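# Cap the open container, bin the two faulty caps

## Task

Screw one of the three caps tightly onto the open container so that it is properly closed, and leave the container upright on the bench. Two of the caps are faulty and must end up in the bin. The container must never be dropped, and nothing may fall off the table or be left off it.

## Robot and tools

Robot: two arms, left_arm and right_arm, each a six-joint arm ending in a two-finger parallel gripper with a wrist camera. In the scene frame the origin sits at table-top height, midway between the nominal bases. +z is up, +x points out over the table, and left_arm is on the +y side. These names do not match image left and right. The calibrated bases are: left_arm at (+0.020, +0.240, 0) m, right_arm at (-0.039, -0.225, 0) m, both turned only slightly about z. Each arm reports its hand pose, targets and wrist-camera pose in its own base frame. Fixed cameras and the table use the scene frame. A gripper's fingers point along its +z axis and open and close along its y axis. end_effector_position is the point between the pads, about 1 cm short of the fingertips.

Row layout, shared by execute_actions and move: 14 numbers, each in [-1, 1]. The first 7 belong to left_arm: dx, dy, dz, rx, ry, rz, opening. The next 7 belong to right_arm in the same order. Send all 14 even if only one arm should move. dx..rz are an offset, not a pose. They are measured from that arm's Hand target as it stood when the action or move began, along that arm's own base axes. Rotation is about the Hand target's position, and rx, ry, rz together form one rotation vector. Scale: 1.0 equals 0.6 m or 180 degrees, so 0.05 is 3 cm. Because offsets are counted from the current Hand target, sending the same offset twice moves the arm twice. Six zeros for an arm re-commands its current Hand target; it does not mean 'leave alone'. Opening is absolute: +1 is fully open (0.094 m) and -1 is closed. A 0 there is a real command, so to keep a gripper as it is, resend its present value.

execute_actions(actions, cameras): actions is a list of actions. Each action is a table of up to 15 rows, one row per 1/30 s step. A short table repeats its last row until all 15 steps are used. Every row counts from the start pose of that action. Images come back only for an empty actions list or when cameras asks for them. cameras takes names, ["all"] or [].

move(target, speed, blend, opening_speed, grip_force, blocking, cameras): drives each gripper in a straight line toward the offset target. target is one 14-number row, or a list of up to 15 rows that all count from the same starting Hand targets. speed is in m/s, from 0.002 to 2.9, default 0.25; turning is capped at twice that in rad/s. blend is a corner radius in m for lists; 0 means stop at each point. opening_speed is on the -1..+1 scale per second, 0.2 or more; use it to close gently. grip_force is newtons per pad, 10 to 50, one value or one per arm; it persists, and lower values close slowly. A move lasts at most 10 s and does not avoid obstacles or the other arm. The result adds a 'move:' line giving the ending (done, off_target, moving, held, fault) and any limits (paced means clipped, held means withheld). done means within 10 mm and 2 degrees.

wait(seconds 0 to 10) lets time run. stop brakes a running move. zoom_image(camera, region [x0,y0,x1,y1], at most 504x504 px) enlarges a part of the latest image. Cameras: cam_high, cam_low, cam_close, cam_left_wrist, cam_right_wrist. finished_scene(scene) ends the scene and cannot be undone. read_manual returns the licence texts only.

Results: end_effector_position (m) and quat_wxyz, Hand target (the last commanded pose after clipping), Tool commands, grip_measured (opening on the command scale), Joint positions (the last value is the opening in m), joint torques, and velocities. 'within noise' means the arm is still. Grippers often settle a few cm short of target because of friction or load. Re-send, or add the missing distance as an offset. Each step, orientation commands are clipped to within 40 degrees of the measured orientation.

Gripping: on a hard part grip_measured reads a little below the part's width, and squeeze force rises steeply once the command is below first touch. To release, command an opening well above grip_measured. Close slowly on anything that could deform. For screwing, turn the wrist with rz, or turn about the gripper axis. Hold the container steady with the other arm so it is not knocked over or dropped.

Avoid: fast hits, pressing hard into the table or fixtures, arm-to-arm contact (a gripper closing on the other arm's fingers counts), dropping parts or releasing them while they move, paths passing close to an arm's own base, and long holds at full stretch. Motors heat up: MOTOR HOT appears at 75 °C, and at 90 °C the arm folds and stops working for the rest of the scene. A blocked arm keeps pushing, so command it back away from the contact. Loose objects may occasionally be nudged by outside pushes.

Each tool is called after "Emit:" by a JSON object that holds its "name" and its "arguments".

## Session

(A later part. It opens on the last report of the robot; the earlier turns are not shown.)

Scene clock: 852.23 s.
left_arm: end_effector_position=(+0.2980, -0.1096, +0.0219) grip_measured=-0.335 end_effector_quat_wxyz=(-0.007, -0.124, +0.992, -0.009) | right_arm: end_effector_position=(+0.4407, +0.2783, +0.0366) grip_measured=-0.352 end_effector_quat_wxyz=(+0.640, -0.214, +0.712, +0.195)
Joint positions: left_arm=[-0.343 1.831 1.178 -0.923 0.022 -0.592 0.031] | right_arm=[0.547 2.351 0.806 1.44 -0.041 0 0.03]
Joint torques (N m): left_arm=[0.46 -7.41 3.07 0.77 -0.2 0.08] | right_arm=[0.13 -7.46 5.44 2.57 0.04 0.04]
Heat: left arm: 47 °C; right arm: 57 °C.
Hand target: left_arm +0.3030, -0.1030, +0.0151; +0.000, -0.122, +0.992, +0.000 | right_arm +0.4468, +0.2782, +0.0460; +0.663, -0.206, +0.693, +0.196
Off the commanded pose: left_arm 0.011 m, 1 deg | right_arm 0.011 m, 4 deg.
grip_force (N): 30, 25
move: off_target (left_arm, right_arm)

Emit:
{"name": "move", "arguments": {"target": [[0,0,-0.006,0,0,0,-0.45,0,0,0,0,0,0,-0.42]], "speed": 0.03, "cameras": ["cam_close","cam_left_wrist"]}}

Scene clock: 853.37 s.
left_arm: end_effector_position=(+0.2979, -0.1095, +0.0174) grip_measured=-0.335 end_effector_quat_wxyz=(-0.009, -0.124, +0.992, -0.008) | right_arm: end_effector_position=(+0.4407, +0.2783, +0.0366) grip_measured=-0.352 end_effector_quat_wxyz=(+0.640, -0.214, +0.712, +0.195)
Joint positions: left_arm=[-0.343 1.841 1.171 -0.909 0.022 -0.592 0.031] | right_arm=[0.547 2.351 0.806 1.44 -0.041 0 0.03]
Joint torques (N m): left_arm=[0.44 -7.71 3.06 0.79 -0.18 0.08] | right_arm=[0.39 -7.28 5.39 2.55 0.09 0.03]
Heat: left arm: 47 °C; right arm: 57 °C.
Hand target: left_arm +0.3030, -0.1030, +0.0115; +0.000, -0.122, +0.992, +0.000 | right_arm +0.4468, +0.2782, +0.0460; +0.663, -0.206, +0.693, +0.196
Off the commanded pose: left_arm 0.010 m, 1 deg | right_arm 0.011 m, 4 deg.
grip_force (N): 30, 25
move: off_target (right_arm)
camera_calibration:
cam_left_wrist: T_world_to_cam=[[0.258704, -0.96591, 0.00943295, -0.18287], [-0.864076, -0.227042, 0.449249, 0.260641], [-0.431793, -0.124374, -0.893357, 0.214889], [0, 0, 0, 1]] pos_world=[0.365311, -0.0907334, 0.0766049]
Images, in order (width x height): cam_close 504x504, cam_left_wrist 504x504.

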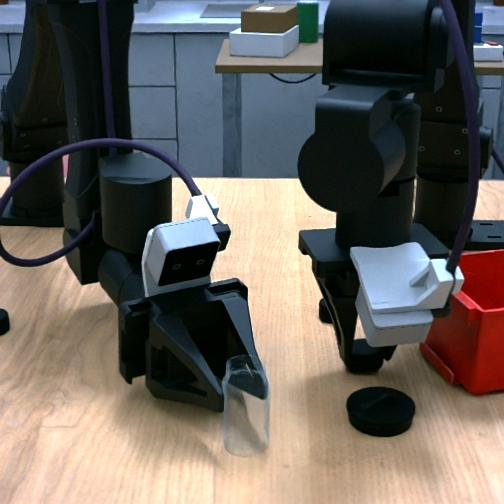

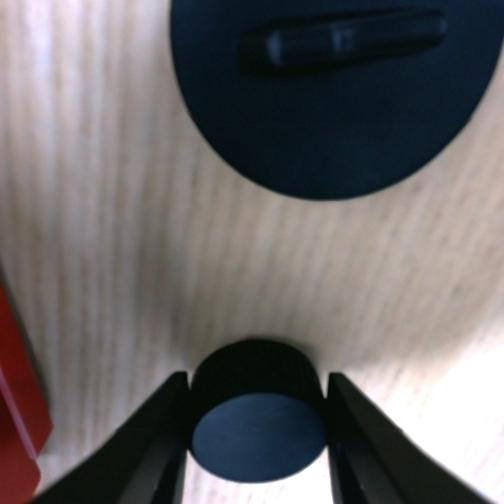

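Emit:
{"name": "move", "arguments": {"target": [[0,0,-0.005,0,0,0,-0.45,0,0,0,0,0,0,-0.42]], "speed": 0.03}}

Emit:
{"name": "move", "arguments": {"target": [[0,0,-0.003,0,0,0,-0.45,0,0,0,0,0,0,-0.42]], "speed": 0.03}}

Scene clock: 854.63 s.
left_arm: end_effector_position=(+0.2978, -0.1095, +0.0143) grip_measured=-0.335 end_effector_quat_wxyz=(-0.009, -0.124, +0.992, -0.008) | right_arm: end_effector_position=(+0.4407, +0.2783, +0.0366) grip_measured=-0.352 end_effector_quat_wxyz=(+0.640, -0.214, +0.712, +0.195)
Joint positions: left_arm=[-0.343 1.845 1.163 -0.897 0.022 -0.592 0.031] | right_arm=[0.547 2.351 0.806 1.44 -0.041 0 0.03]
Joint torques (N m): left_arm=[0.43 -7.76 3.03 0.77 -0.2 0.08] | right_arm=[-0.05 -7.43 5.48 2.55 0.03 0]
Heat: left arm: 47 °C; right arm: 57 °C.
Hand target: left_arm +0.3030, -0.1030, +0.0085; +0.000, -0.122, +0.992, +0.000 | right_arm +0.4468, +0.2782, +0.0460; +0.663, -0.206, +0.693, +0.196
Off the commanded pose: left_arm 0.010 m, 1 deg | right_arm 0.011 m, 4 deg.
grip_force (N): 30, 25
move: off_target (right_arm)

Scene clock: 855.63 s.
left_arm: end_effector_position=(+0.2992, -0.1100, +0.0143) grip_measured=-0.335 end_effector_quat_wxyz=(-0.006, -0.124, +0.992, -0.009) | right_arm: end_effector_position=(+0.4407, +0.2783, +0.0366) grip_measured=-0.352 end_effector_quat_wxyz=(+0.640, -0.214, +0.712, +0.195)
Joint positions: left_arm=[-0.343 1.845 1.163 -0.891 0.022 -0.592 0.031] | right_arm=[0.547 2.351 0.806 1.44 -0.041 0 0.03]
Joint torques (N m): left_arm=[0.44 -7.56 2.77 0.79 -0.2 0.07] | right_arm=[0.13 -7.45 5.16 2.55 0.05 -0.02]
Heat: left arm: 47 °C; right arm: 57 °C.
Hand target: left_arm +0.3030, -0.1030, +0.0067; +0.000, -0.122, +0.992, +0.000 | right_arm +0.4468, +0.2782, +0.0460; +0.663, -0.206, +0.693, +0.196
Off the commanded pose: left_arm 0.011 m, 1 deg | right_arm 0.011 m, 4 deg.
grip_force (N): 30, 25
move: off_target (left_arm, right_arm)

Emit:
{"name": "move", "arguments": {"target": [[0,0,0,0,0,0,0.1,0,0,0,0,0,0,-0.42],[0.0,0.0,0.1,0,0,0,0.1,0,0,0,0,0,0,-0.42]], "speed": 0.08, "opening_speed": 0.5, "cameras": ["cam_close","cam_left_wrist"]}}

Scene clock: 859.37 s.
left_arm: end_effector_position=(+0.2921, -0.1074, +0.0488) grip_measured=+0.097 end_effector_quat_wxyz=(-0.027, -0.124, +0.992, +0.001) | right_arm: end_effector_position=(+0.4407, +0.2783, +0.0366) grip_measured=-0.352 end_effector_quat_wxyz=(+0.640, -0.214, +0.712, +0.195)
Joint positions: left_arm=[-0.343 1.813 1.267 -1.075 0.022 -0.59 0.052] | right_arm=[0.547 2.351 0.806 1.44 -0.041 0 0.03]
Joint torques (N m): left_arm=[0.44 -11.32 6.48 0.31 -0.2 0.08] | right_arm=[0.08 -7.39 5.48 2.55 0.05 0.01]
Heat: left arm: 47 °C; right arm: 58 °C.
Hand target: left_arm +0.3030, -0.1030, +0.0667; +0.000, -0.122, +0.992, +0.000 | right_arm +0.4468, +0.2782, +0.0460; +0.663, -0.206, +0.693, +0.196
Off the commanded pose: left_arm 0.021 m, 3 deg | right_arm 0.011 m, 4 deg.
grip_force (N): 30, 25
move: off_target (left_arm, right_arm)
camera_calibration:
cam_left_wrist: T_world_to_cam=[[0.257134, -0.966275, -0.0139543, -0.178104], [-0.846313, -0.232135, 0.479446, 0.234751], [-0.466516, -0.111472, -0.877461, 0.251416], [0, 0, 0, 1]] pos_world=[0.361759, -0.0895771, 0.105572]
Images, in order (width x height): cam_close 504x504, cam_left_wrist 504x504.

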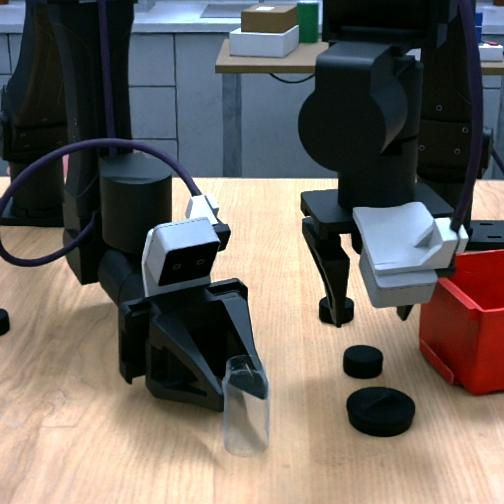

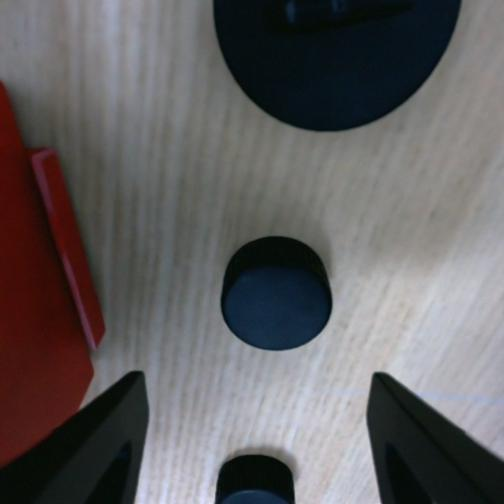

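Emit:
{"name": "move", "arguments": {"target": [[-0.02,0.0,0.1,0,0,-0.1,0.1,0,0,0,0,0,0,-0.42],[-0.1732,-0.055,0.0805,0,0,-0.5778,0.1,0,0,0,0,0,0,-0.42],[-0.166,-0.0438,0.0222,0,0,-0.5778,0.1,0,0,0,0,0,0,-0.42]], "speed": [0.2,0.4,0.06], "blend": [0.02,0,0], "cameras": ["cam_close","cam_left_wrist"]}}

Scene clock: 864.43 s.
left_arm: end_effector_position=(+0.1985, -0.1307, +0.0796) grip_measured=+0.097 end_effector_quat_wxyz=(-0.013, +0.705, +0.709, -0.005) | right_arm: end_effector_position=(+0.4407, +0.2783, +0.0366) grip_measured=-0.352 end_effector_quat_wxyz=(+0.640, -0.214, +0.712, +0.195)
Joint positions: left_arm=[-0.584 1.486 1.04 -1.152 0.004 0.981 0.052] | right_arm=[0.547 2.351 0.806 1.44 -0.041 0 0.03]
Joint torques (N m): left_arm=[0.7 -6.43 3.23 0.71 -0.13 0.12] | right_arm=[-0.05 -7.27 5.55 2.61 0.06 0.03]
Heat: left arm: 46 °C; right arm: 58 °C.
Hand target: left_arm +0.2034, -0.1293, +0.0800; +0.000, +0.707, +0.707, +0.000 | right_arm +0.4468, +0.2782, +0.0460; +0.663, -0.206, +0.693, +0.196
Off the commanded pose: left_arm 0.005 m, 2 deg | right_arm 0.011 m, 4 deg.
grip_force (N): 30, 25
move: off_target (right_arm)
camera_calibration:
cam_left_wrist: T_world_to_cam=[[-0.999608, -0.0193455, 0.0202337, 0.194429], [-0.0083959, 0.896702, 0.442554, 0.119582], [-0.026705, 0.442211, -0.896513, 0.21879], [0, 0, 0, 1]] pos_world=[0.2012, -0.20022, 0.139293]
Images, in order (width x height): cam_close 504x504, cam_left_wrist 504x504.

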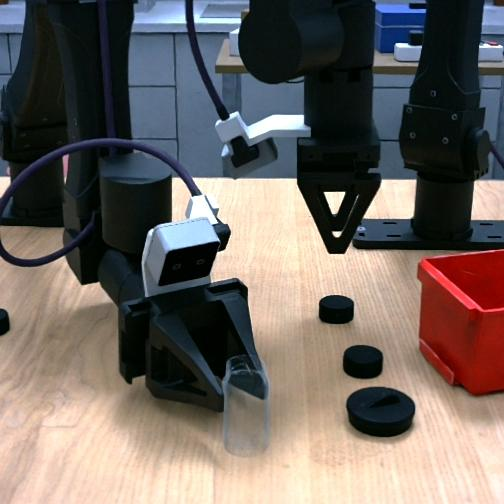

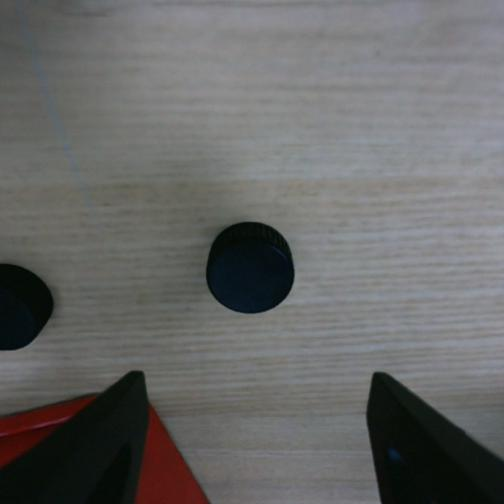

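Emit:
{"name": "move", "arguments": {"target": [[0.0022,0,-0.085,0,0,0,0.1,0,0,0,0,0,0,-0.42],[0.0022,0,-0.1,0,0,0,0.1,0,0,0,0,0,0,-0.42]], "speed": [0.07,0.04], "cameras": ["cam_left_wrist"]}}

Scene clock: 866.83 s.
left_arm: end_effector_position=(+0.1998, -0.1316, +0.0234) grip_measured=+0.097 end_effector_quat_wxyz=(-0.005, +0.706, +0.708, -0.003) | right_arm: end_effector_position=(+0.4407, +0.2783, +0.0366) grip_measured=-0.352 end_effector_quat_wxyz=(+0.640, -0.214, +0.712, +0.195)
Joint positions: left_arm=[-0.584 1.551 0.865 -0.897 0.004 0.984 0.052] | right_arm=[0.547 2.351 0.806 1.44 -0.041 0 0.03]
Joint torques (N m): left_arm=[0.9 -5.16 3.03 0.75 -0.12 0.11] | right_arm=[0.06 -7.49 5.49 2.53 0.04 0.05]
Heat: left arm: 46 °C; right arm: 58 °C.
Hand target: left_arm +0.2047, -0.1293, +0.0200; +0.000, +0.707, +0.707, +0.000 | right_arm +0.4468, +0.2782, +0.0460; +0.663, -0.206, +0.693, +0.196
Off the commanded pose: left_arm 0.006 m, 1 deg | right_arm 0.011 m, 4 deg.
grip_force (N): 30, 25
move: off_target (right_arm)
camera_calibration:
cam_left_wrist: T_world_to_cam=[[-0.999841, -0.0161201, 0.00765751, 0.19765], [-0.011188, 0.900465, 0.434785, 0.146466], [-0.0139041, 0.43463, -0.900502, 0.165316], [0, 0, 0, 1]] pos_world=[0.201556, -0.200552, 0.0836725]
Images, in order (width x height): cam_left_wrist 504x504.

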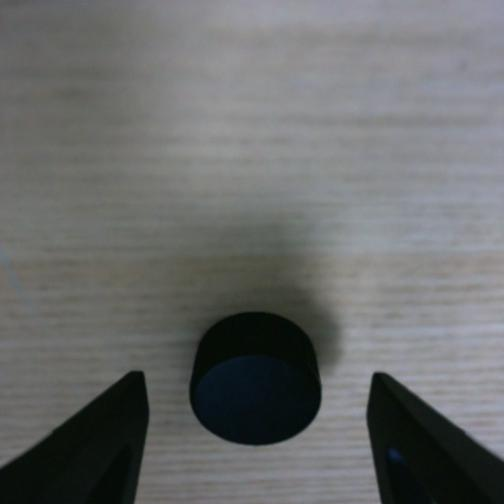

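Emit:
{"name": "move", "arguments": {"target": [[0.0012,0.001,-0.0158,0,0,0,0.1,0,0,0,0,0,0,-0.42],[0.0012,0.001,-0.0158,0,0,0,-0.45,0,0,0,0,0,0,-0.42]], "speed": 0.04, "opening_speed": 0.6, "cameras": ["cam_left_wrist","cam_close"]}}

Scene clock: 869.80 s.
left_arm: end_effector_position=(+0.2013, -0.1308, +0.0145) grip_measured=-0.340 end_effector_quat_wxyz=(-0.004, +0.705, +0.709, -0.003) | right_arm: end_effector_position=(+0.4407, +0.2783, +0.0366) grip_measured=-0.352 end_effector_quat_wxyz=(+0.640, -0.214, +0.712, +0.195)
Joint positions: left_arm=[-0.578 1.569 0.844 -0.855 0.004 0.988 0.031] | right_arm=[0.547 2.351 0.806 1.44 -0.041 0 0.03]
Joint torques (N m): left_arm=[0.66 -5.18 2.95 0.76 -0.13 0.11] | right_arm=[0.1 -7.41 5.39 2.55 0.03 0.04]
Heat: left arm: 45 °C; right arm: 58 °C.
Hand target: left_arm +0.2054, -0.1287, +0.0105; +0.000, +0.707, +0.707, +0.000 | right_arm +0.4468, +0.2782, +0.0460; +0.663, -0.206, +0.693, +0.196
Off the commanded pose: left_arm 0.006 m, 1 deg | right_arm 0.011 m, 4 deg.
grip_force (N): 30, 25
move: off_target (right_arm)
camera_calibration:
cam_left_wrist: T_world_to_cam=[[-0.999823, -0.0176968, 0.00635401, 0.198913], [-0.0131879, 0.900868, 0.433893, 0.150098], [-0.0134026, 0.433732, -0.900942, 0.156681], [0, 0, 0, 1]] pos_world=[0.202958, -0.199657, 0.0747703]
Images, in order (width x height): cam_close 504x504, cam_left_wrist 504x504.

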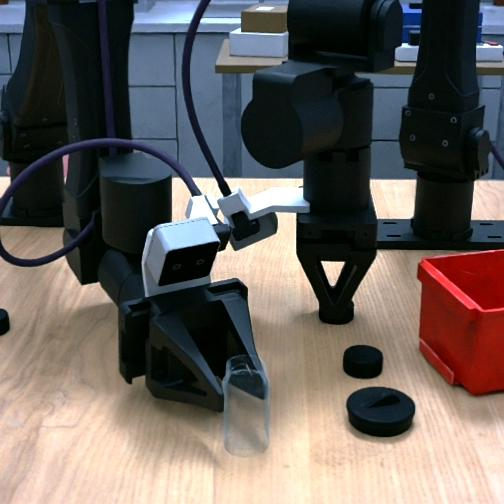

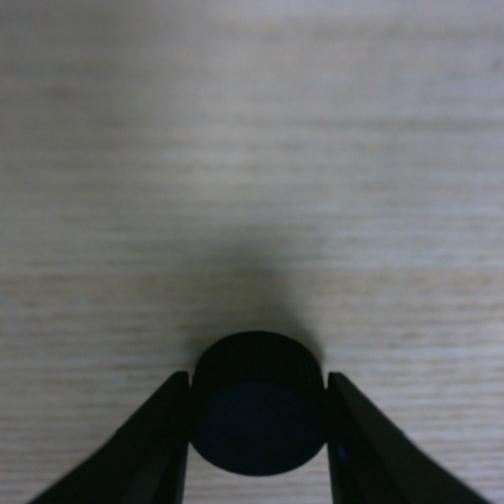

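Emit:
{"name": "move", "arguments": {"target": [[0,0,0.16,0,0,0,-0.45,0,0,0,0,0,0,-0.42],[0.3268,-0.1485,0.1825,0,0,0.7667,-0.45,0,0,0,0,0,0,-0.42],[0.3452,-0.1110,0.1575,0,0,0.7667,-0.45,0,0,0,0,0,0,-0.42]], "speed": [0.1,0.35,0.07], "blend": [0.03,0,0], "cameras": ["cam_close","cam_left_wrist","cam_right_wrist"]}}

Scene clock: 877.07 s.
left_arm: end_effector_position=(+0.4094, -0.1994, +0.1152) grip_measured=-0.340 end_effector_quat_wxyz=(+0.000, -0.411, +0.912, -0.010) | right_arm: end_effector_position=(+0.4458, +0.2701, +0.0366) grip_measured=-0.352 end_effector_quat_wxyz=(+0.641, -0.200, +0.716, +0.192)
Joint positions: left_arm=[-0.45 2.356 2.358 -1.557 0.013 -1.297 0.031] | right_arm=[0.532 2.351 0.806 1.44 -0.032 0.015 0.03]
Joint torques (N m): left_arm=[0.05 -11.96 3.41 0.64 -0.11 0.07] | right_arm=[0.32 -7.34 5.16 2.57 -0.04 -0.14]
Heat: left arm: 45 °C; right arm: 58 °C.
Hand target: left_arm +0.4126, -0.1953, +0.1050; +0.000, -0.407, +0.913, +0.000 | right_arm +0.4468, +0.2782, +0.0460; +0.663, -0.206, +0.693, +0.196
Off the commanded pose: left_arm 0.011 m, 1 deg | right_arm 0.012 m, 4 deg.
grip_force (N): 30, 25
move: off_target (left_arm, right_arm)
camera_calibration:
cam_left_wrist: T_world_to_cam=[[0.757543, -0.652614, 0.0149427, -0.441844], [-0.591289, -0.676299, 0.439314, 0.0925812], [-0.276597, -0.341635, -0.898209, 0.232968], [0, 0, 0, 1]] pos_world=[0.453896, -0.146151, 0.175184]
cam_right_wrist: T_world_to_cam=[[0.519933, -0.853982, -0.0195911, -0.000696198], [-0.45166, -0.255375, -0.854861, 0.340076], [0.725033, 0.453319, -0.518488, -0.338541], [0, 0, 0, 1]] pos_world=[0.399414, 0.23972, 0.115174]
Images, in order (width x height): cam_close 504x504, cam_left_wrist 504x504, cam_right_wrist 504x504.

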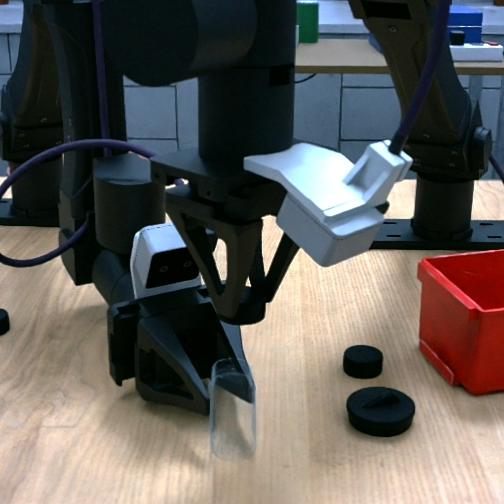

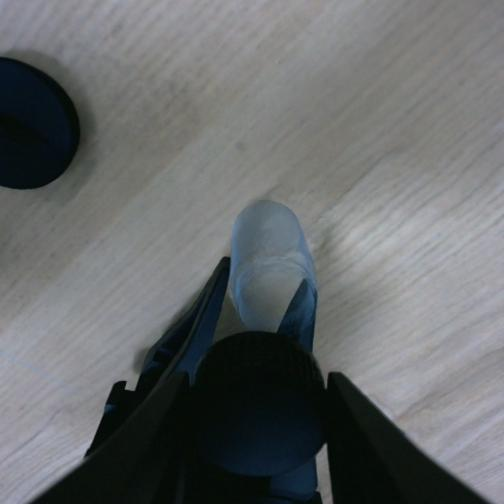

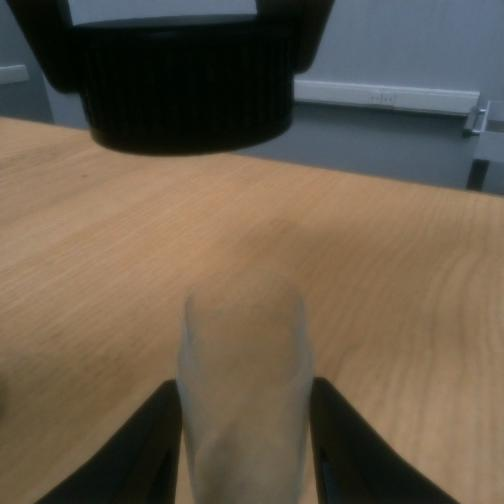

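Emit:
{"name": "zoom_image", "arguments": {"camera": "cam_left_wrist", "region": [170, 180, 370, 490]}}

Emit:
{"name": "zoom_image", "arguments": {"camera": "cam_close", "region": [180, 280, 290, 470]}}

Scaled by 1.626.

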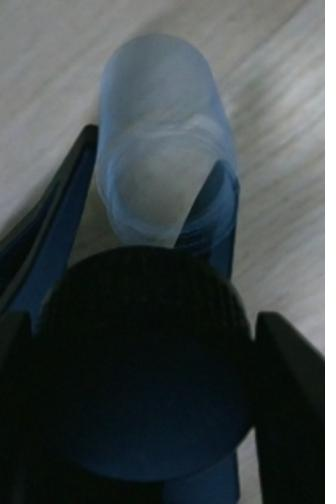

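Scaled by 2.653.

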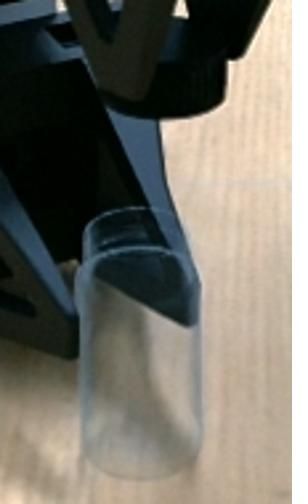

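Emit:
{"name": "move", "arguments": {"target": [[0.0158,0.0145,0.01,0,0,0,-0.45,0,0,0,0,0,0,-0.42],[0.0012,-0.0155,0.0,0,0,0,-0.45,0,0,0,0,0,0,-0.42]], "speed": 0.06, "cameras": ["cam_close","cam_left_wrist","cam_right_wrist"]}}

Scene clock: 881.10 s.
left_arm: end_effector_position=(+0.4099, -0.2082, +0.1090) grip_measured=-0.340 end_effector_quat_wxyz=(-0.001, -0.396, +0.918, -0.009) | right_arm: end_effector_position=(+0.4458, +0.2701, +0.0366) grip_measured=-0.352 end_effector_quat_wxyz=(+0.641, -0.200, +0.716, +0.192)
Joint positions: left_arm=[-0.467 2.385 2.384 -1.558 0.013 -1.282 0.031] | right_arm=[0.532 2.351 0.806 1.44 -0.032 0.015 0.03]
Joint torques (N m): left_arm=[-0.01 -11.92 5.72 0.44 -0.1 -0.14] | right_arm=[0.43 -7.36 5.42 2.54 -0.04 -0.15]
Heat: left arm: 46 °C; right arm: 58 °C.
Hand target: left_arm +0.4133, -0.2046, +0.1050; +0.000, -0.407, +0.913, +0.000 | right_arm +0.4468, +0.2782, +0.0460; +0.663, -0.206, +0.693, +0.196
Off the commanded pose: left_arm 0.006 m, 2 deg | right_arm 0.012 m, 4 deg.
grip_force (N): 30, 25
move: off_target (right_arm)
camera_calibration:
cam_left_wrist: T_world_to_cam=[[0.736232, -0.676646, 0.0106073, -0.443721], [-0.611036, -0.657944, 0.440165, 0.101502], [-0.290857, -0.330545, -0.897854, 0.232505], [0, 0, 0, 1]] pos_world=[0.456329, -0.156606, 0.168785]
cam_right_wrist: T_world_to_cam=[[0.519933, -0.853982, -0.0195911, -0.000696198], [-0.45166, -0.255375, -0.854861, 0.340076], [0.725033, 0.453319, -0.518488, -0.338541], [0, 0, 0, 1]] pos_world=[0.399414, 0.23972, 0.115174]
Images, in order (width x height): cam_close 504x504, cam_left_wrist 504x504, cam_right_wrist 504x504.

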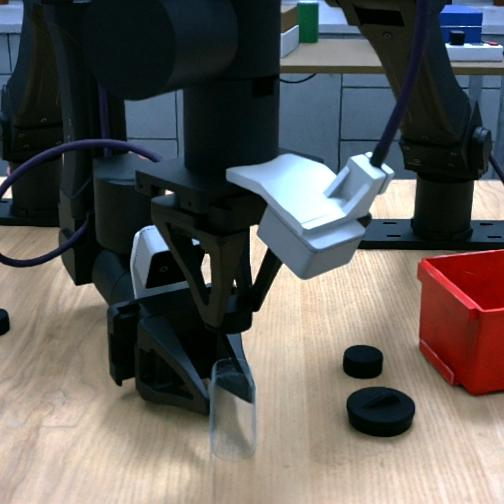

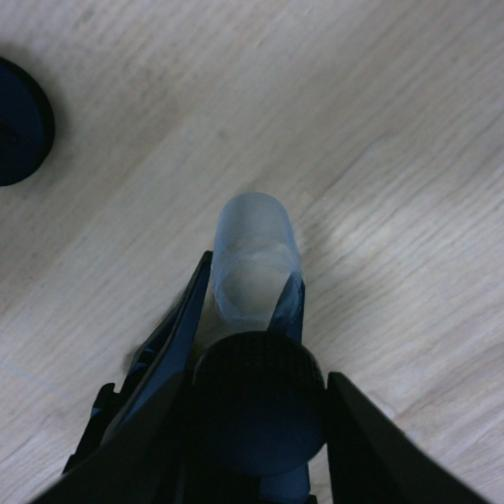

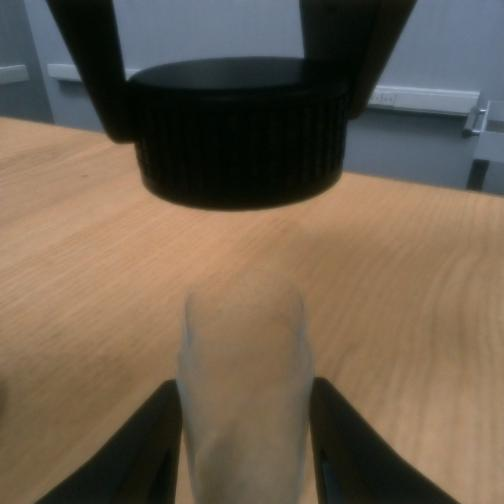

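Emit:
{"name": "zoom_image", "arguments": {"camera": "cam_close", "region": [180, 290, 290, 470]}}

Emit:
{"name": "zoom_image", "arguments": {"camera": "cam_left_wrist", "region": [170, 180, 370, 490]}}

Emit:
{"name": "zoom_image", "arguments": {"camera": "cam_right_wrist", "region": [110, 40, 380, 440]}}

Scaled by 2.800.

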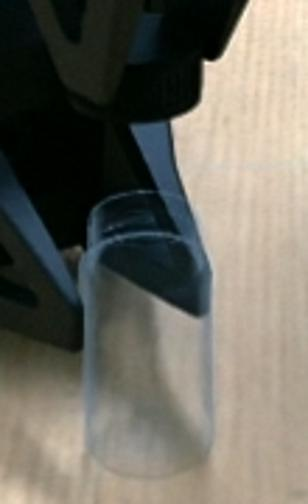

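Scaled by 1.626.

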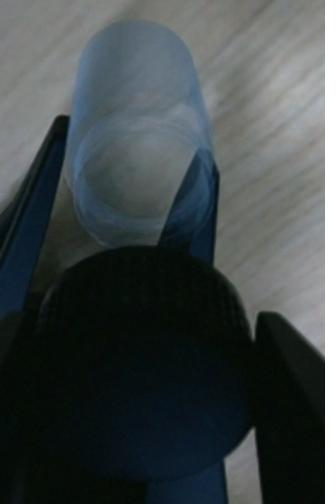

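Scaled by 1.260.

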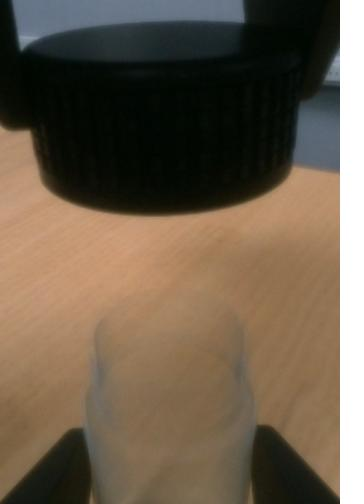

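Emit:
{"name": "execute_actions", "arguments": {"actions": [], "cameras": ["cam_low","cam_high","cam_close"]}}

Emit:
{"name": "zoom_image", "arguments": {"camera": "cam_low", "region": [230, 210, 300, 290]}}

Emit:
{"name": "zoom_image", "arguments": {"camera": "cam_high", "region": [170, 220, 300, 350]}}

Scene clock: 882.23 s.
left_arm: end_effector_position=(+0.4099, -0.2082, +0.1090) grip_measured=-0.340 end_effector_quat_wxyz=(-0.001, -0.396, +0.918, -0.009) | right_arm: end_effector_position=(+0.4458, +0.2701, +0.0366) grip_measured=-0.352 end_effector_quat_wxyz=(+0.641, -0.200, +0.716, +0.192)
Joint positions: left_arm=[-0.467 2.385 2.384 -1.558 0.013 -1.282 0.031] | right_arm=[0.532 2.351 0.806 1.44 -0.032 0.015 0.03]
Joint velocities: within noise
Joint torques (N m): left_arm=[-0.03 -11.93 5.68 0.44 -0.1 -0.14] | right_arm=[0.55 -7.28 5.23 2.6 0.01 -0.16]
Heat: left arm: 46 °C; right arm: 58 °C.
Hand target: left_arm +0.4133, -0.2046, +0.1050; +0.000, -0.407, +0.913, +0.000 | right_arm +0.4468, +0.2782, +0.0460; +0.663, -0.206, +0.693, +0.196
Tool commands: left_gripper/opening=-0.45 right_gripper/opening=-0.42
Off the commanded pose: left_arm 0.006 m, 2 deg | right_arm 0.012 m, 4 deg.
grip_force (N): 30, 25
Images, in order (width x height): cam_high 504x504, cam_low 504x504, cam_close 504x504.

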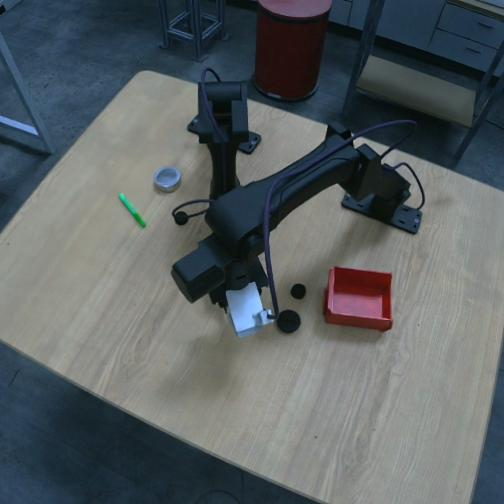

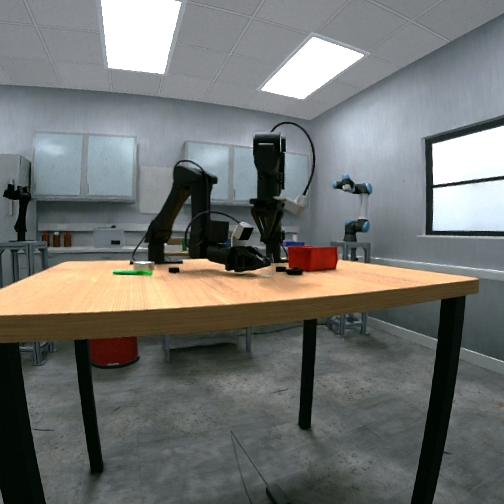

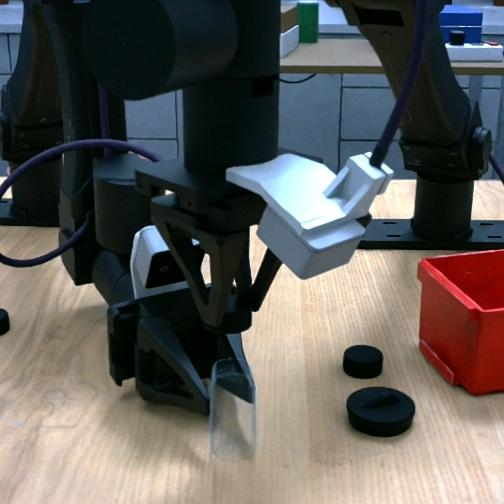

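Scaled by 6.300.

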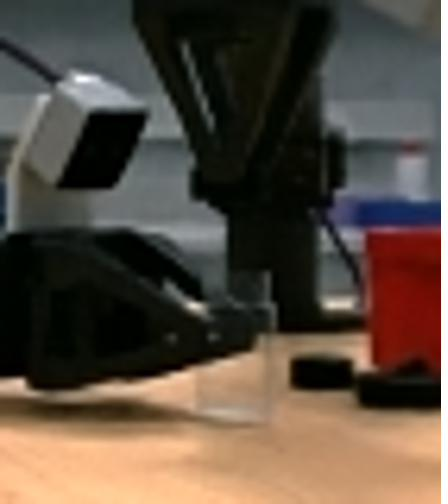

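Scaled by 3.877.

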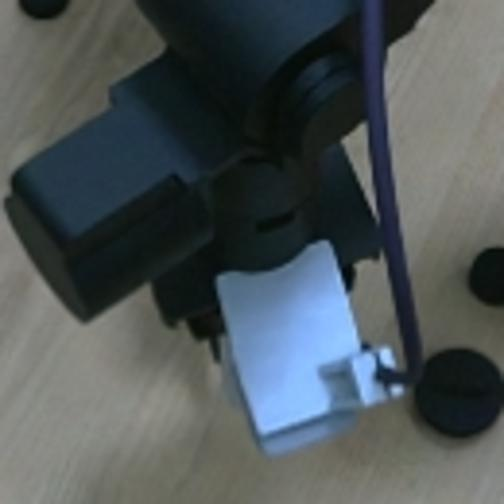

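Emit:
{"name": "move", "arguments": {"target": [[0.012,0.0202,0.0,0,0,0,-0.45,0,0,0,0,0,0,-0.42],[0.0047,0.0048,-0.015,0,0,0,-0.45,0,0,0,0,0,0,-0.42]], "speed": 0.06, "cameras": ["cam_close","cam_left_wrist","cam_right_wrist"]}}

Scene clock: 884.57 s.
left_arm: end_effector_position=(+0.4119, -0.2029, +0.1021) grip_measured=-0.340 end_effector_quat_wxyz=(-0.006, -0.402, +0.916, -0.003) | right_arm: end_effector_position=(+0.4458, +0.2701, +0.0366) grip_measured=-0.352 end_effector_quat_wxyz=(+0.641, -0.200, +0.716, +0.192)
Joint positions: left_arm=[-0.455 2.398 2.378 -1.555 0.013 -1.282 0.031] | right_arm=[0.532 2.351 0.806 1.44 -0.032 0.015 0.03]
Joint torques (N m): left_arm=[-0.34 -13.2 3.18 0.73 -0.11 -0.1] | right_arm=[0.53 -7.31 5.37 2.58 -0.03 -0.11]
Heat: left arm: 46 °C; right arm: 59 °C.
Hand target: left_arm +0.4161, -0.2017, +0.0960; +0.000, -0.407, +0.913, +0.000 | right_arm +0.4468, +0.2782, +0.0460; +0.663, -0.206, +0.693, +0.196
Off the commanded pose: left_arm 0.007 m, 1 deg | right_arm 0.012 m, 4 deg.
grip_force (N): 30, 25
move: off_target (right_arm)
camera_calibration:
cam_left_wrist: T_world_to_cam=[[0.744557, -0.667546, -0.00412844, -0.441637], [-0.596806, -0.668401, 0.443917, 0.100842], [-0.299095, -0.328058, -0.896058, 0.232327], [0, 0, 0, 1]] pos_world=[0.458495, -0.151194, 0.16159]
cam_right_wrist: T_world_to_cam=[[0.519933, -0.853982, -0.0195911, -0.000696198], [-0.45166, -0.255375, -0.854861, 0.340076], [0.725033, 0.453319, -0.518488, -0.338541], [0, 0, 0, 1]] pos_world=[0.399414, 0.23972, 0.115174]
Images, in order (width x height): cam_close 504x504, cam_left_wrist 504x504, cam_right_wrist 504x504.

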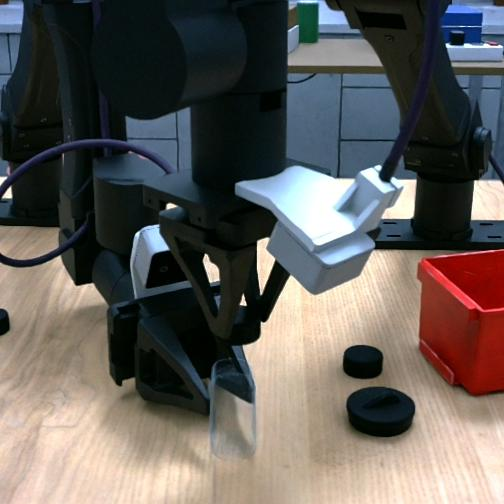

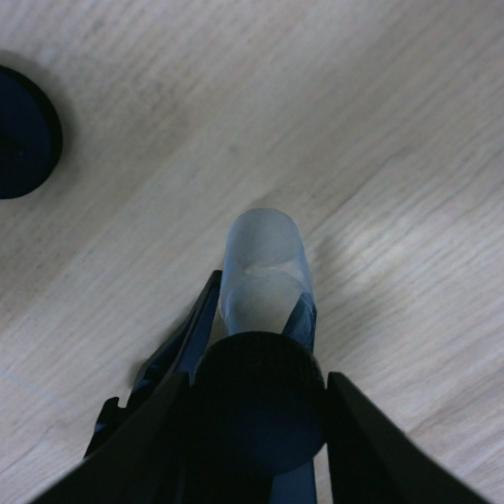

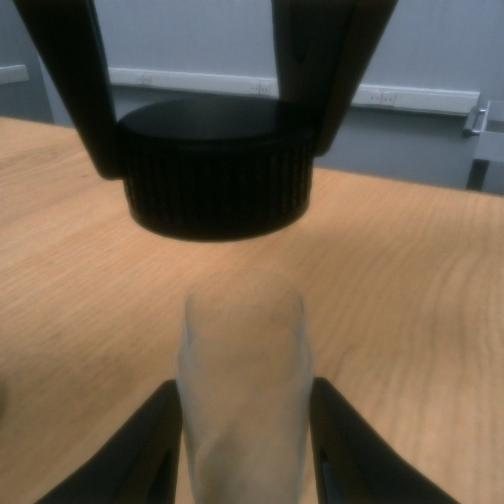

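Emit:
{"name": "zoom_image", "arguments": {"camera": "cam_left_wrist", "region": [190, 190, 350, 400]}}

Emit:
{"name": "zoom_image", "arguments": {"camera": "cam_close", "region": [180, 290, 290, 470]}}

Scaled by 2.400.

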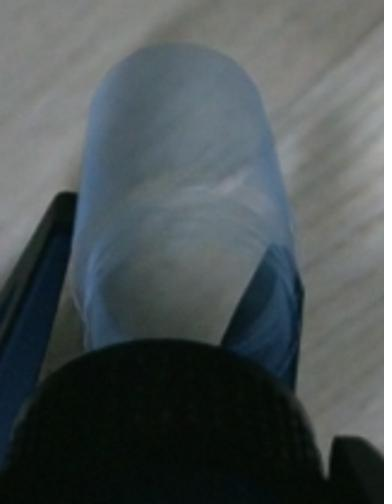

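Scaled by 2.800.

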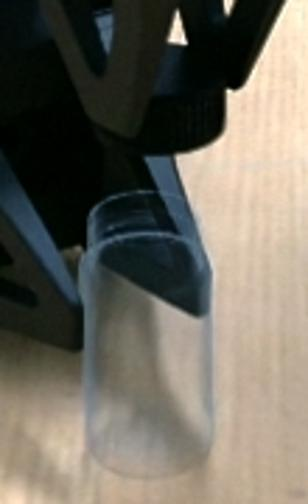

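Emit:
{"name": "move", "arguments": {"target": [[0.011,0.0132,0.004,0,0,0,-0.45,0,0,0,0,0,0,-0.42],[0.0013,-0.0068,-0.007,0,0,0,-0.45,0,0,0,0,0,0,-0.42]], "speed": 0.06, "cameras": ["cam_close","cam_left_wrist","cam_right_wrist"]}}

Scene clock: 887.70 s.
left_arm: end_effector_position=(+0.4116, -0.2075, +0.0987) grip_measured=-0.340 end_effector_quat_wxyz=(-0.006, -0.398, +0.918, -0.003) | right_arm: end_effector_position=(+0.4458, +0.2701, +0.0366) grip_measured=-0.352 end_effector_quat_wxyz=(+0.641, -0.200, +0.716, +0.192)
Joint positions: left_arm=[-0.464 2.405 2.378 -1.547 0.013 -1.282 0.031] | right_arm=[0.532 2.351 0.806 1.44 -0.032 0.015 0.03]
Joint torques (N m): left_arm=[0.03 -12.98 3.47 0.71 -0.06 -0.14] | right_arm=[0.29 -7.38 5.31 2.56 0 -0.15]
Heat: left arm: 46 °C; right arm: 59 °C.
Hand target: left_arm +0.4169, -0.2058, +0.0918; +0.000, -0.407, +0.913, +0.000 | right_arm +0.4468, +0.2782, +0.0460; +0.663, -0.206, +0.693, +0.196
Off the commanded pose: left_arm 0.009 m, 1 deg | right_arm 0.012 m, 4 deg.
grip_force (N): 30, 25
move: off_target (right_arm)
camera_calibration:
cam_left_wrist: T_world_to_cam=[[0.738335, -0.674421, -0.00418241, -0.443331], [-0.602968, -0.662863, 0.443894, 0.102822], [-0.302144, -0.325221, -0.896069, 0.229543], [0, 0, 0, 1]] pos_world=[0.45868, -0.156182, 0.15819]
cam_right_wrist: T_world_to_cam=[[0.519933, -0.853982, -0.0195911, -0.000696198], [-0.45166, -0.255375, -0.854861, 0.340076], [0.725033, 0.453319, -0.518488, -0.338541], [0, 0, 0, 1]] pos_world=[0.399414, 0.23972, 0.115174]
Images, in order (width x height): cam_close 504x504, cam_left_wrist 504x504, cam_right_wrist 504x504.

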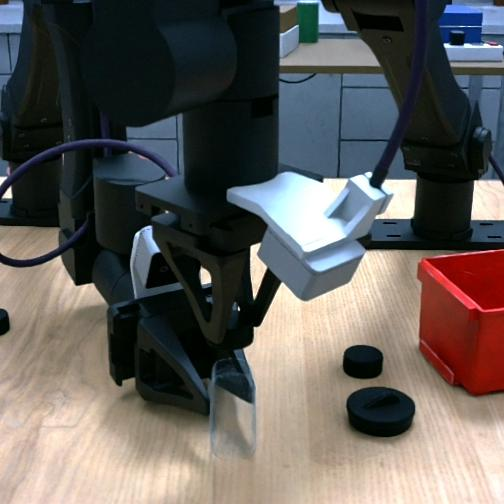

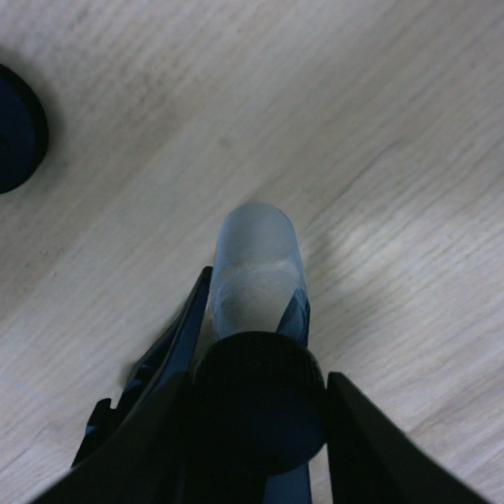

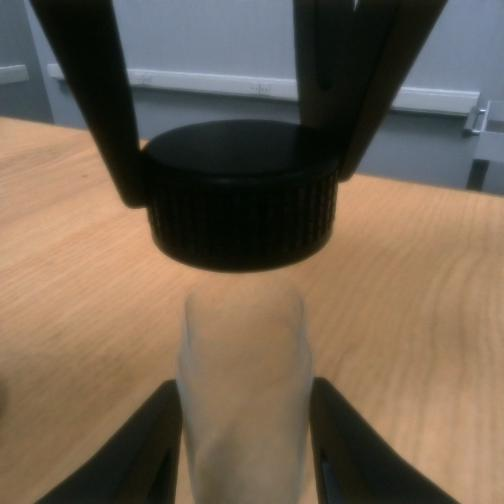

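Emit:
{"name": "zoom_image", "arguments": {"camera": "cam_close", "region": [180, 290, 290, 470]}}

Emit:
{"name": "zoom_image", "arguments": {"camera": "cam_left_wrist", "region": [190, 190, 350, 400]}}

Scaled by 2.800.

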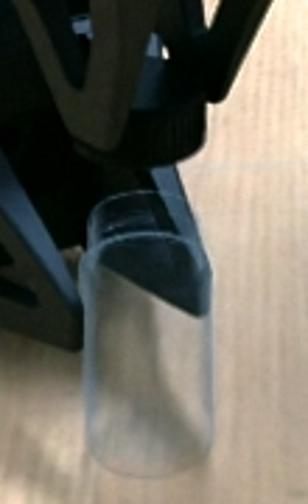

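Scaled by 2.400.

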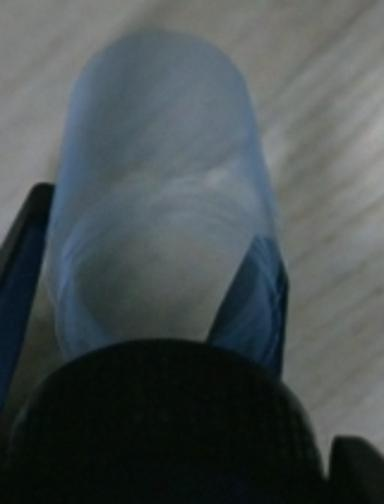

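Emit:
{"name": "move", "arguments": {"target": [[0.003,-0.001,-0.016,0,0,0,-0.45,0,0,0,0,0,0,-0.42]], "speed": 0.03, "cameras": ["cam_close","cam_left_wrist","cam_right_wrist"]}}

Scene clock: 889.07 s.
left_arm: end_effector_position=(+0.4141, -0.2087, +0.0907) grip_measured=-0.340 end_effector_quat_wxyz=(-0.005, -0.398, +0.918, -0.004) | right_arm: end_effector_position=(+0.4458, +0.2701, +0.0366) grip_measured=-0.352 end_effector_quat_wxyz=(+0.641, -0.200, +0.716, +0.192)
Joint positions: left_arm=[-0.464 2.405 2.346 -1.511 0.013 -1.282 0.031] | right_arm=[0.532 2.351 0.806 1.44 -0.032 0.015 0.03]
Joint torques (N m): left_arm=[-0.23 -12.94 3.25 0.74 -0.1 -0.14] | right_arm=[0.57 -7.43 5.39 2.58 -0.04 -0.17]
Heat: left arm: 46 °C; right arm: 59 °C.
Hand target: left_arm +0.4187, -0.2064, +0.0822; +0.000, -0.407, +0.913, +0.000 | right_arm +0.4468, +0.2782, +0.0460; +0.663, -0.206, +0.693, +0.196
Off the commanded pose: left_arm 0.010 m, 1 deg | right_arm 0.012 m, 4 deg.
grip_force (N): 30, 25
move: off_target (right_arm)
camera_calibration:
cam_left_wrist: T_world_to_cam=[[0.738376, -0.674389, 0.000272992, -0.446431], [-0.604761, -0.661962, 0.442799, 0.10802], [-0.298438, -0.327117, -0.896621, 0.220938], [0, 0, 0, 1]] pos_world=[0.460896, -0.157291, 0.150389]
cam_right_wrist: T_world_to_cam=[[0.519933, -0.853982, -0.0195911, -0.000696198], [-0.45166, -0.255375, -0.854861, 0.340076], [0.725033, 0.453319, -0.518488, -0.338541], [0, 0, 0, 1]] pos_world=[0.399414, 0.23972, 0.115174]
Images, in order (width x height): cam_close 504x504, cam_left_wrist 504x504, cam_right_wrist 504x504.

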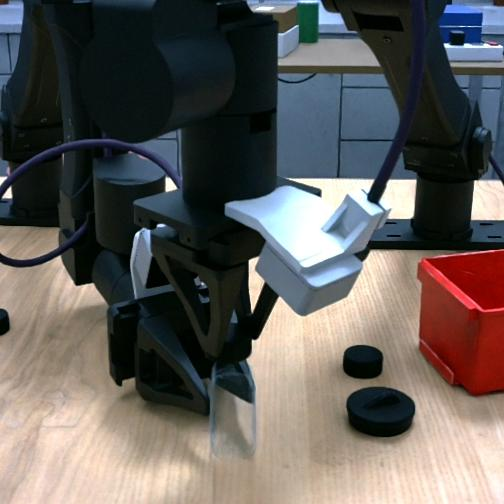

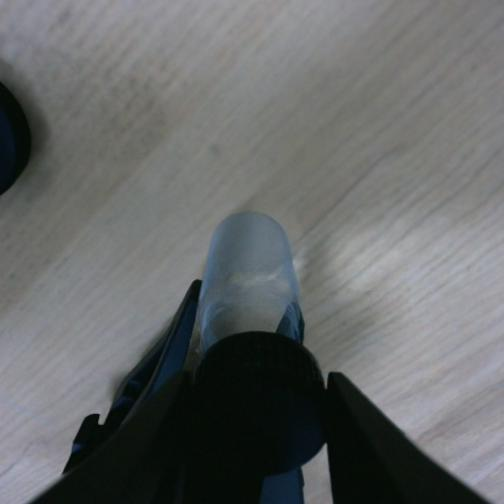

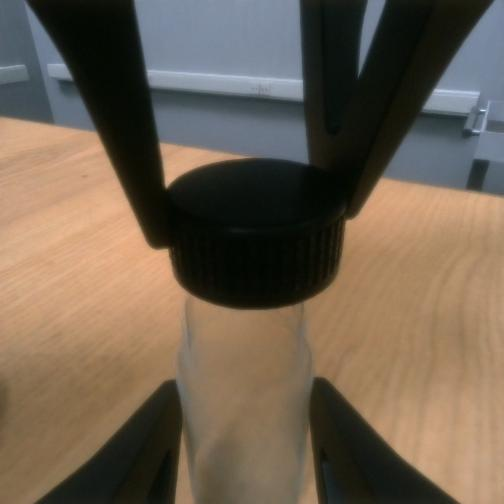

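Emit:
{"name": "move", "arguments": {"target": [[-0.0052,0.0028,-0.008,0,0,0,-0.45,0,0,0,0,0,0,-0.42]], "speed": 0.03, "cameras": ["cam_close","cam_left_wrist","cam_right_wrist"]}}

Scene clock: 890.23 s.
left_arm: end_effector_position=(+0.4104, -0.2069, +0.0778) grip_measured=-0.340 end_effector_quat_wxyz=(-0.013, -0.398, +0.917, +0.005) | right_arm: end_effector_position=(+0.4458, +0.2701, +0.0366) grip_measured=-0.352 end_effector_quat_wxyz=(+0.641, -0.200, +0.716, +0.192)
Joint positions: left_arm=[-0.464 2.405 2.294 -1.483 0.013 -1.282 0.031] | right_arm=[0.532 2.351 0.806 1.44 -0.032 0.015 0.03]
Joint torques (N m): left_arm=[-0.21 -14.93 2.35 0.8 -0.1 -0.14] | right_arm=[0.61 -7.3 5.53 2.51 -0.07 -0.11]
Heat: left arm: 46 °C; right arm: 59 °C.
Hand target: left_arm +0.4156, -0.2047, +0.0774; +0.000, -0.407, +0.913, +0.000 | right_arm +0.4468, +0.2782, +0.0460; +0.663, -0.206, +0.693, +0.196
Off the commanded pose: left_arm 0.006 m, 2 deg | right_arm 0.012 m, 4 deg.
grip_force (N): 30, 25
move: off_target (right_arm)
camera_calibration:
cam_left_wrist: T_world_to_cam=[[0.738134, -0.674251, -0.0232996, -0.440536], [-0.594969, -0.666846, 0.448696, 0.107247], [-0.318071, -0.317336, -0.893381, 0.21859], [0, 0, 0, 1]] pos_world=[0.458511, -0.156148, 0.136899]
cam_right_wrist: T_world_to_cam=[[0.519933, -0.853982, -0.0195911, -0.000696198], [-0.45166, -0.255375, -0.854861, 0.340076], [0.725033, 0.453319, -0.518488, -0.338541], [0, 0, 0, 1]] pos_world=[0.399414, 0.23972, 0.115174]
Images, in order (width x height): cam_close 504x504, cam_left_wrist 504x504, cam_right_wrist 504x504.

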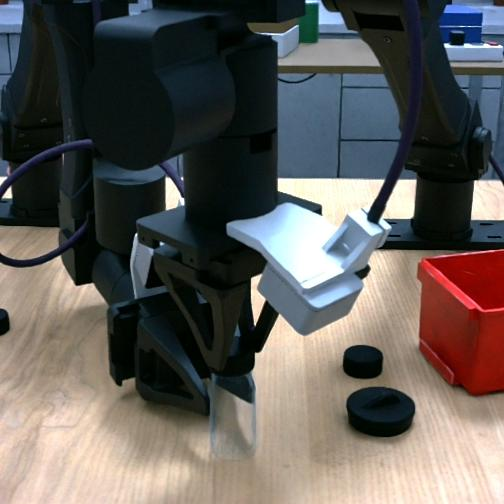

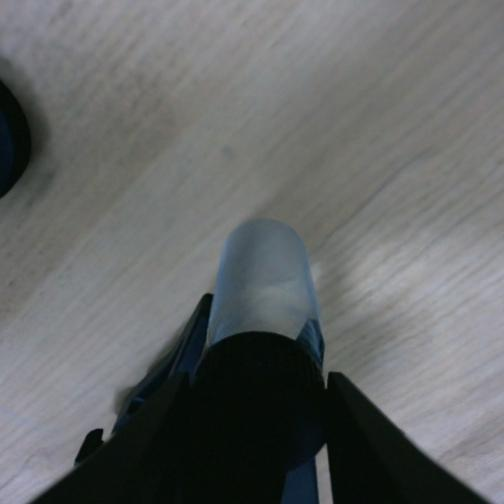

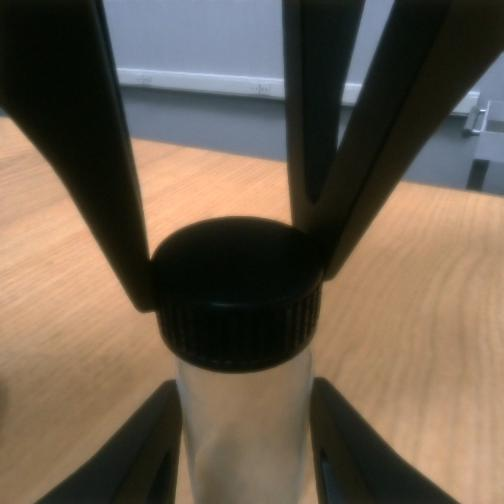

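Emit:
{"name": "move", "arguments": {"target": [[0.0055,-0.0025,0.011,0,0,0,-0.45,0,0,0,0,0,0,-0.42]], "speed": 0.03}}

Scene clock: 891.43 s.
left_arm: end_effector_position=(+0.4128, -0.2081, +0.0808) grip_measured=-0.340 end_effector_quat_wxyz=(-0.009, -0.398, +0.917, +0.000) | right_arm: end_effector_position=(+0.4458, +0.2701, +0.0366) grip_measured=-0.352 end_effector_quat_wxyz=(+0.641, -0.200, +0.716, +0.192)
Joint positions: left_arm=[-0.464 2.405 2.306 -1.483 0.013 -1.282 0.031] | right_arm=[0.532 2.351 0.806 1.44 -0.032 0.015 0.03]
Joint torques (N m): left_arm=[-0.14 -12.92 6.83 0.42 -0.1 -0.13] | right_arm=[0.42 -7.47 5.16 2.61 -0.04 -0.15]
Heat: left arm: 46 °C; right arm: 59 °C.
Hand target: left_arm +0.4189, -0.2062, +0.0840; +0.000, -0.407, +0.913, +0.000 | right_arm +0.4468, +0.2782, +0.0460; +0.663, -0.206, +0.693, +0.196
Off the commanded pose: left_arm 0.007 m, 2 deg | right_arm 0.012 m, 4 deg.
grip_force (N): 30, 25
move: off_target (right_arm)

Emit:
{"name": "move", "arguments": {"target": [[-0.0005,0.0,-0.018,0,0,0,-0.45,0,0,0,0,0,0,-0.42]], "speed": 0.03, "cameras": ["cam_left_wrist","cam_right_wrist","cam_close"]}}

Scene clock: 892.53 s.
left_arm: end_effector_position=(+0.4131, -0.2082, +0.0785) grip_measured=-0.340 end_effector_quat_wxyz=(-0.009, -0.398, +0.917, +0.000) | right_arm: end_effector_position=(+0.4458, +0.2701, +0.0366) grip_measured=-0.352 end_effector_quat_wxyz=(+0.641, -0.202, +0.715, +0.190)
Joint positions: left_arm=[-0.464 2.405 2.297 -1.474 0.013 -1.282 0.031] | right_arm=[0.532 2.351 0.806 1.44 -0.032 0.009 0.03]
Joint torques (N m): left_arm=[-0.17 -13.63 3.1 0.76 -0.1 -0.12] | right_arm=[0.44 -7.47 5.56 2.54 -0.04 -0.08]
Heat: left arm: 46 °C; right arm: 59 °C.
Hand target: left_arm +0.4186, -0.2062, +0.0732; +0.000, -0.407, +0.913, +0.000 | right_arm +0.4468, +0.2782, +0.0460; +0.663, -0.206, +0.693, +0.196
Off the commanded pose: left_arm 0.008 m, 2 deg | right_arm 0.012 m, 4 deg.
grip_force (N): 30, 25
move: off_target (right_arm)
camera_calibration:
cam_left_wrist: T_world_to_cam=[[0.738268, -0.67441, -0.0114645, -0.444286], [-0.599947, -0.664333, 0.445787, 0.11043], [-0.308259, -0.322233, -0.895066, 0.21475], [0, 0, 0, 1]] pos_world=[0.460453, -0.157069, 0.137893]
cam_right_wrist: T_world_to_cam=[[0.520546, -0.853727, -0.013472, -0.00126605], [-0.448699, -0.260095, -0.854997, 0.340046], [0.72643, 0.45111, -0.518458, -0.338613], [0, 0, 0, 1]] pos_world=[0.399216, 0.240115, 0.115165]
Images, in order (width x height): cam_close 504x504, cam_left_wrist 504x504, cam_right_wrist 504x504.

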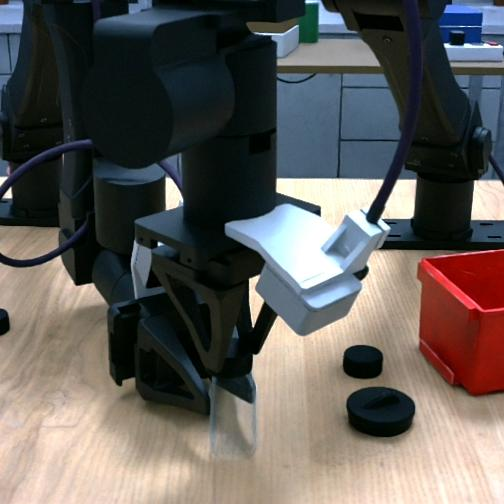

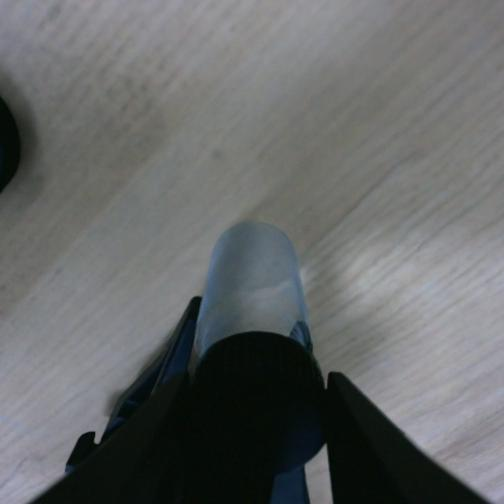

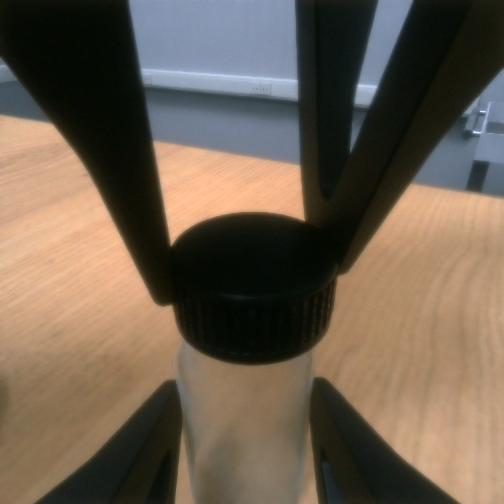

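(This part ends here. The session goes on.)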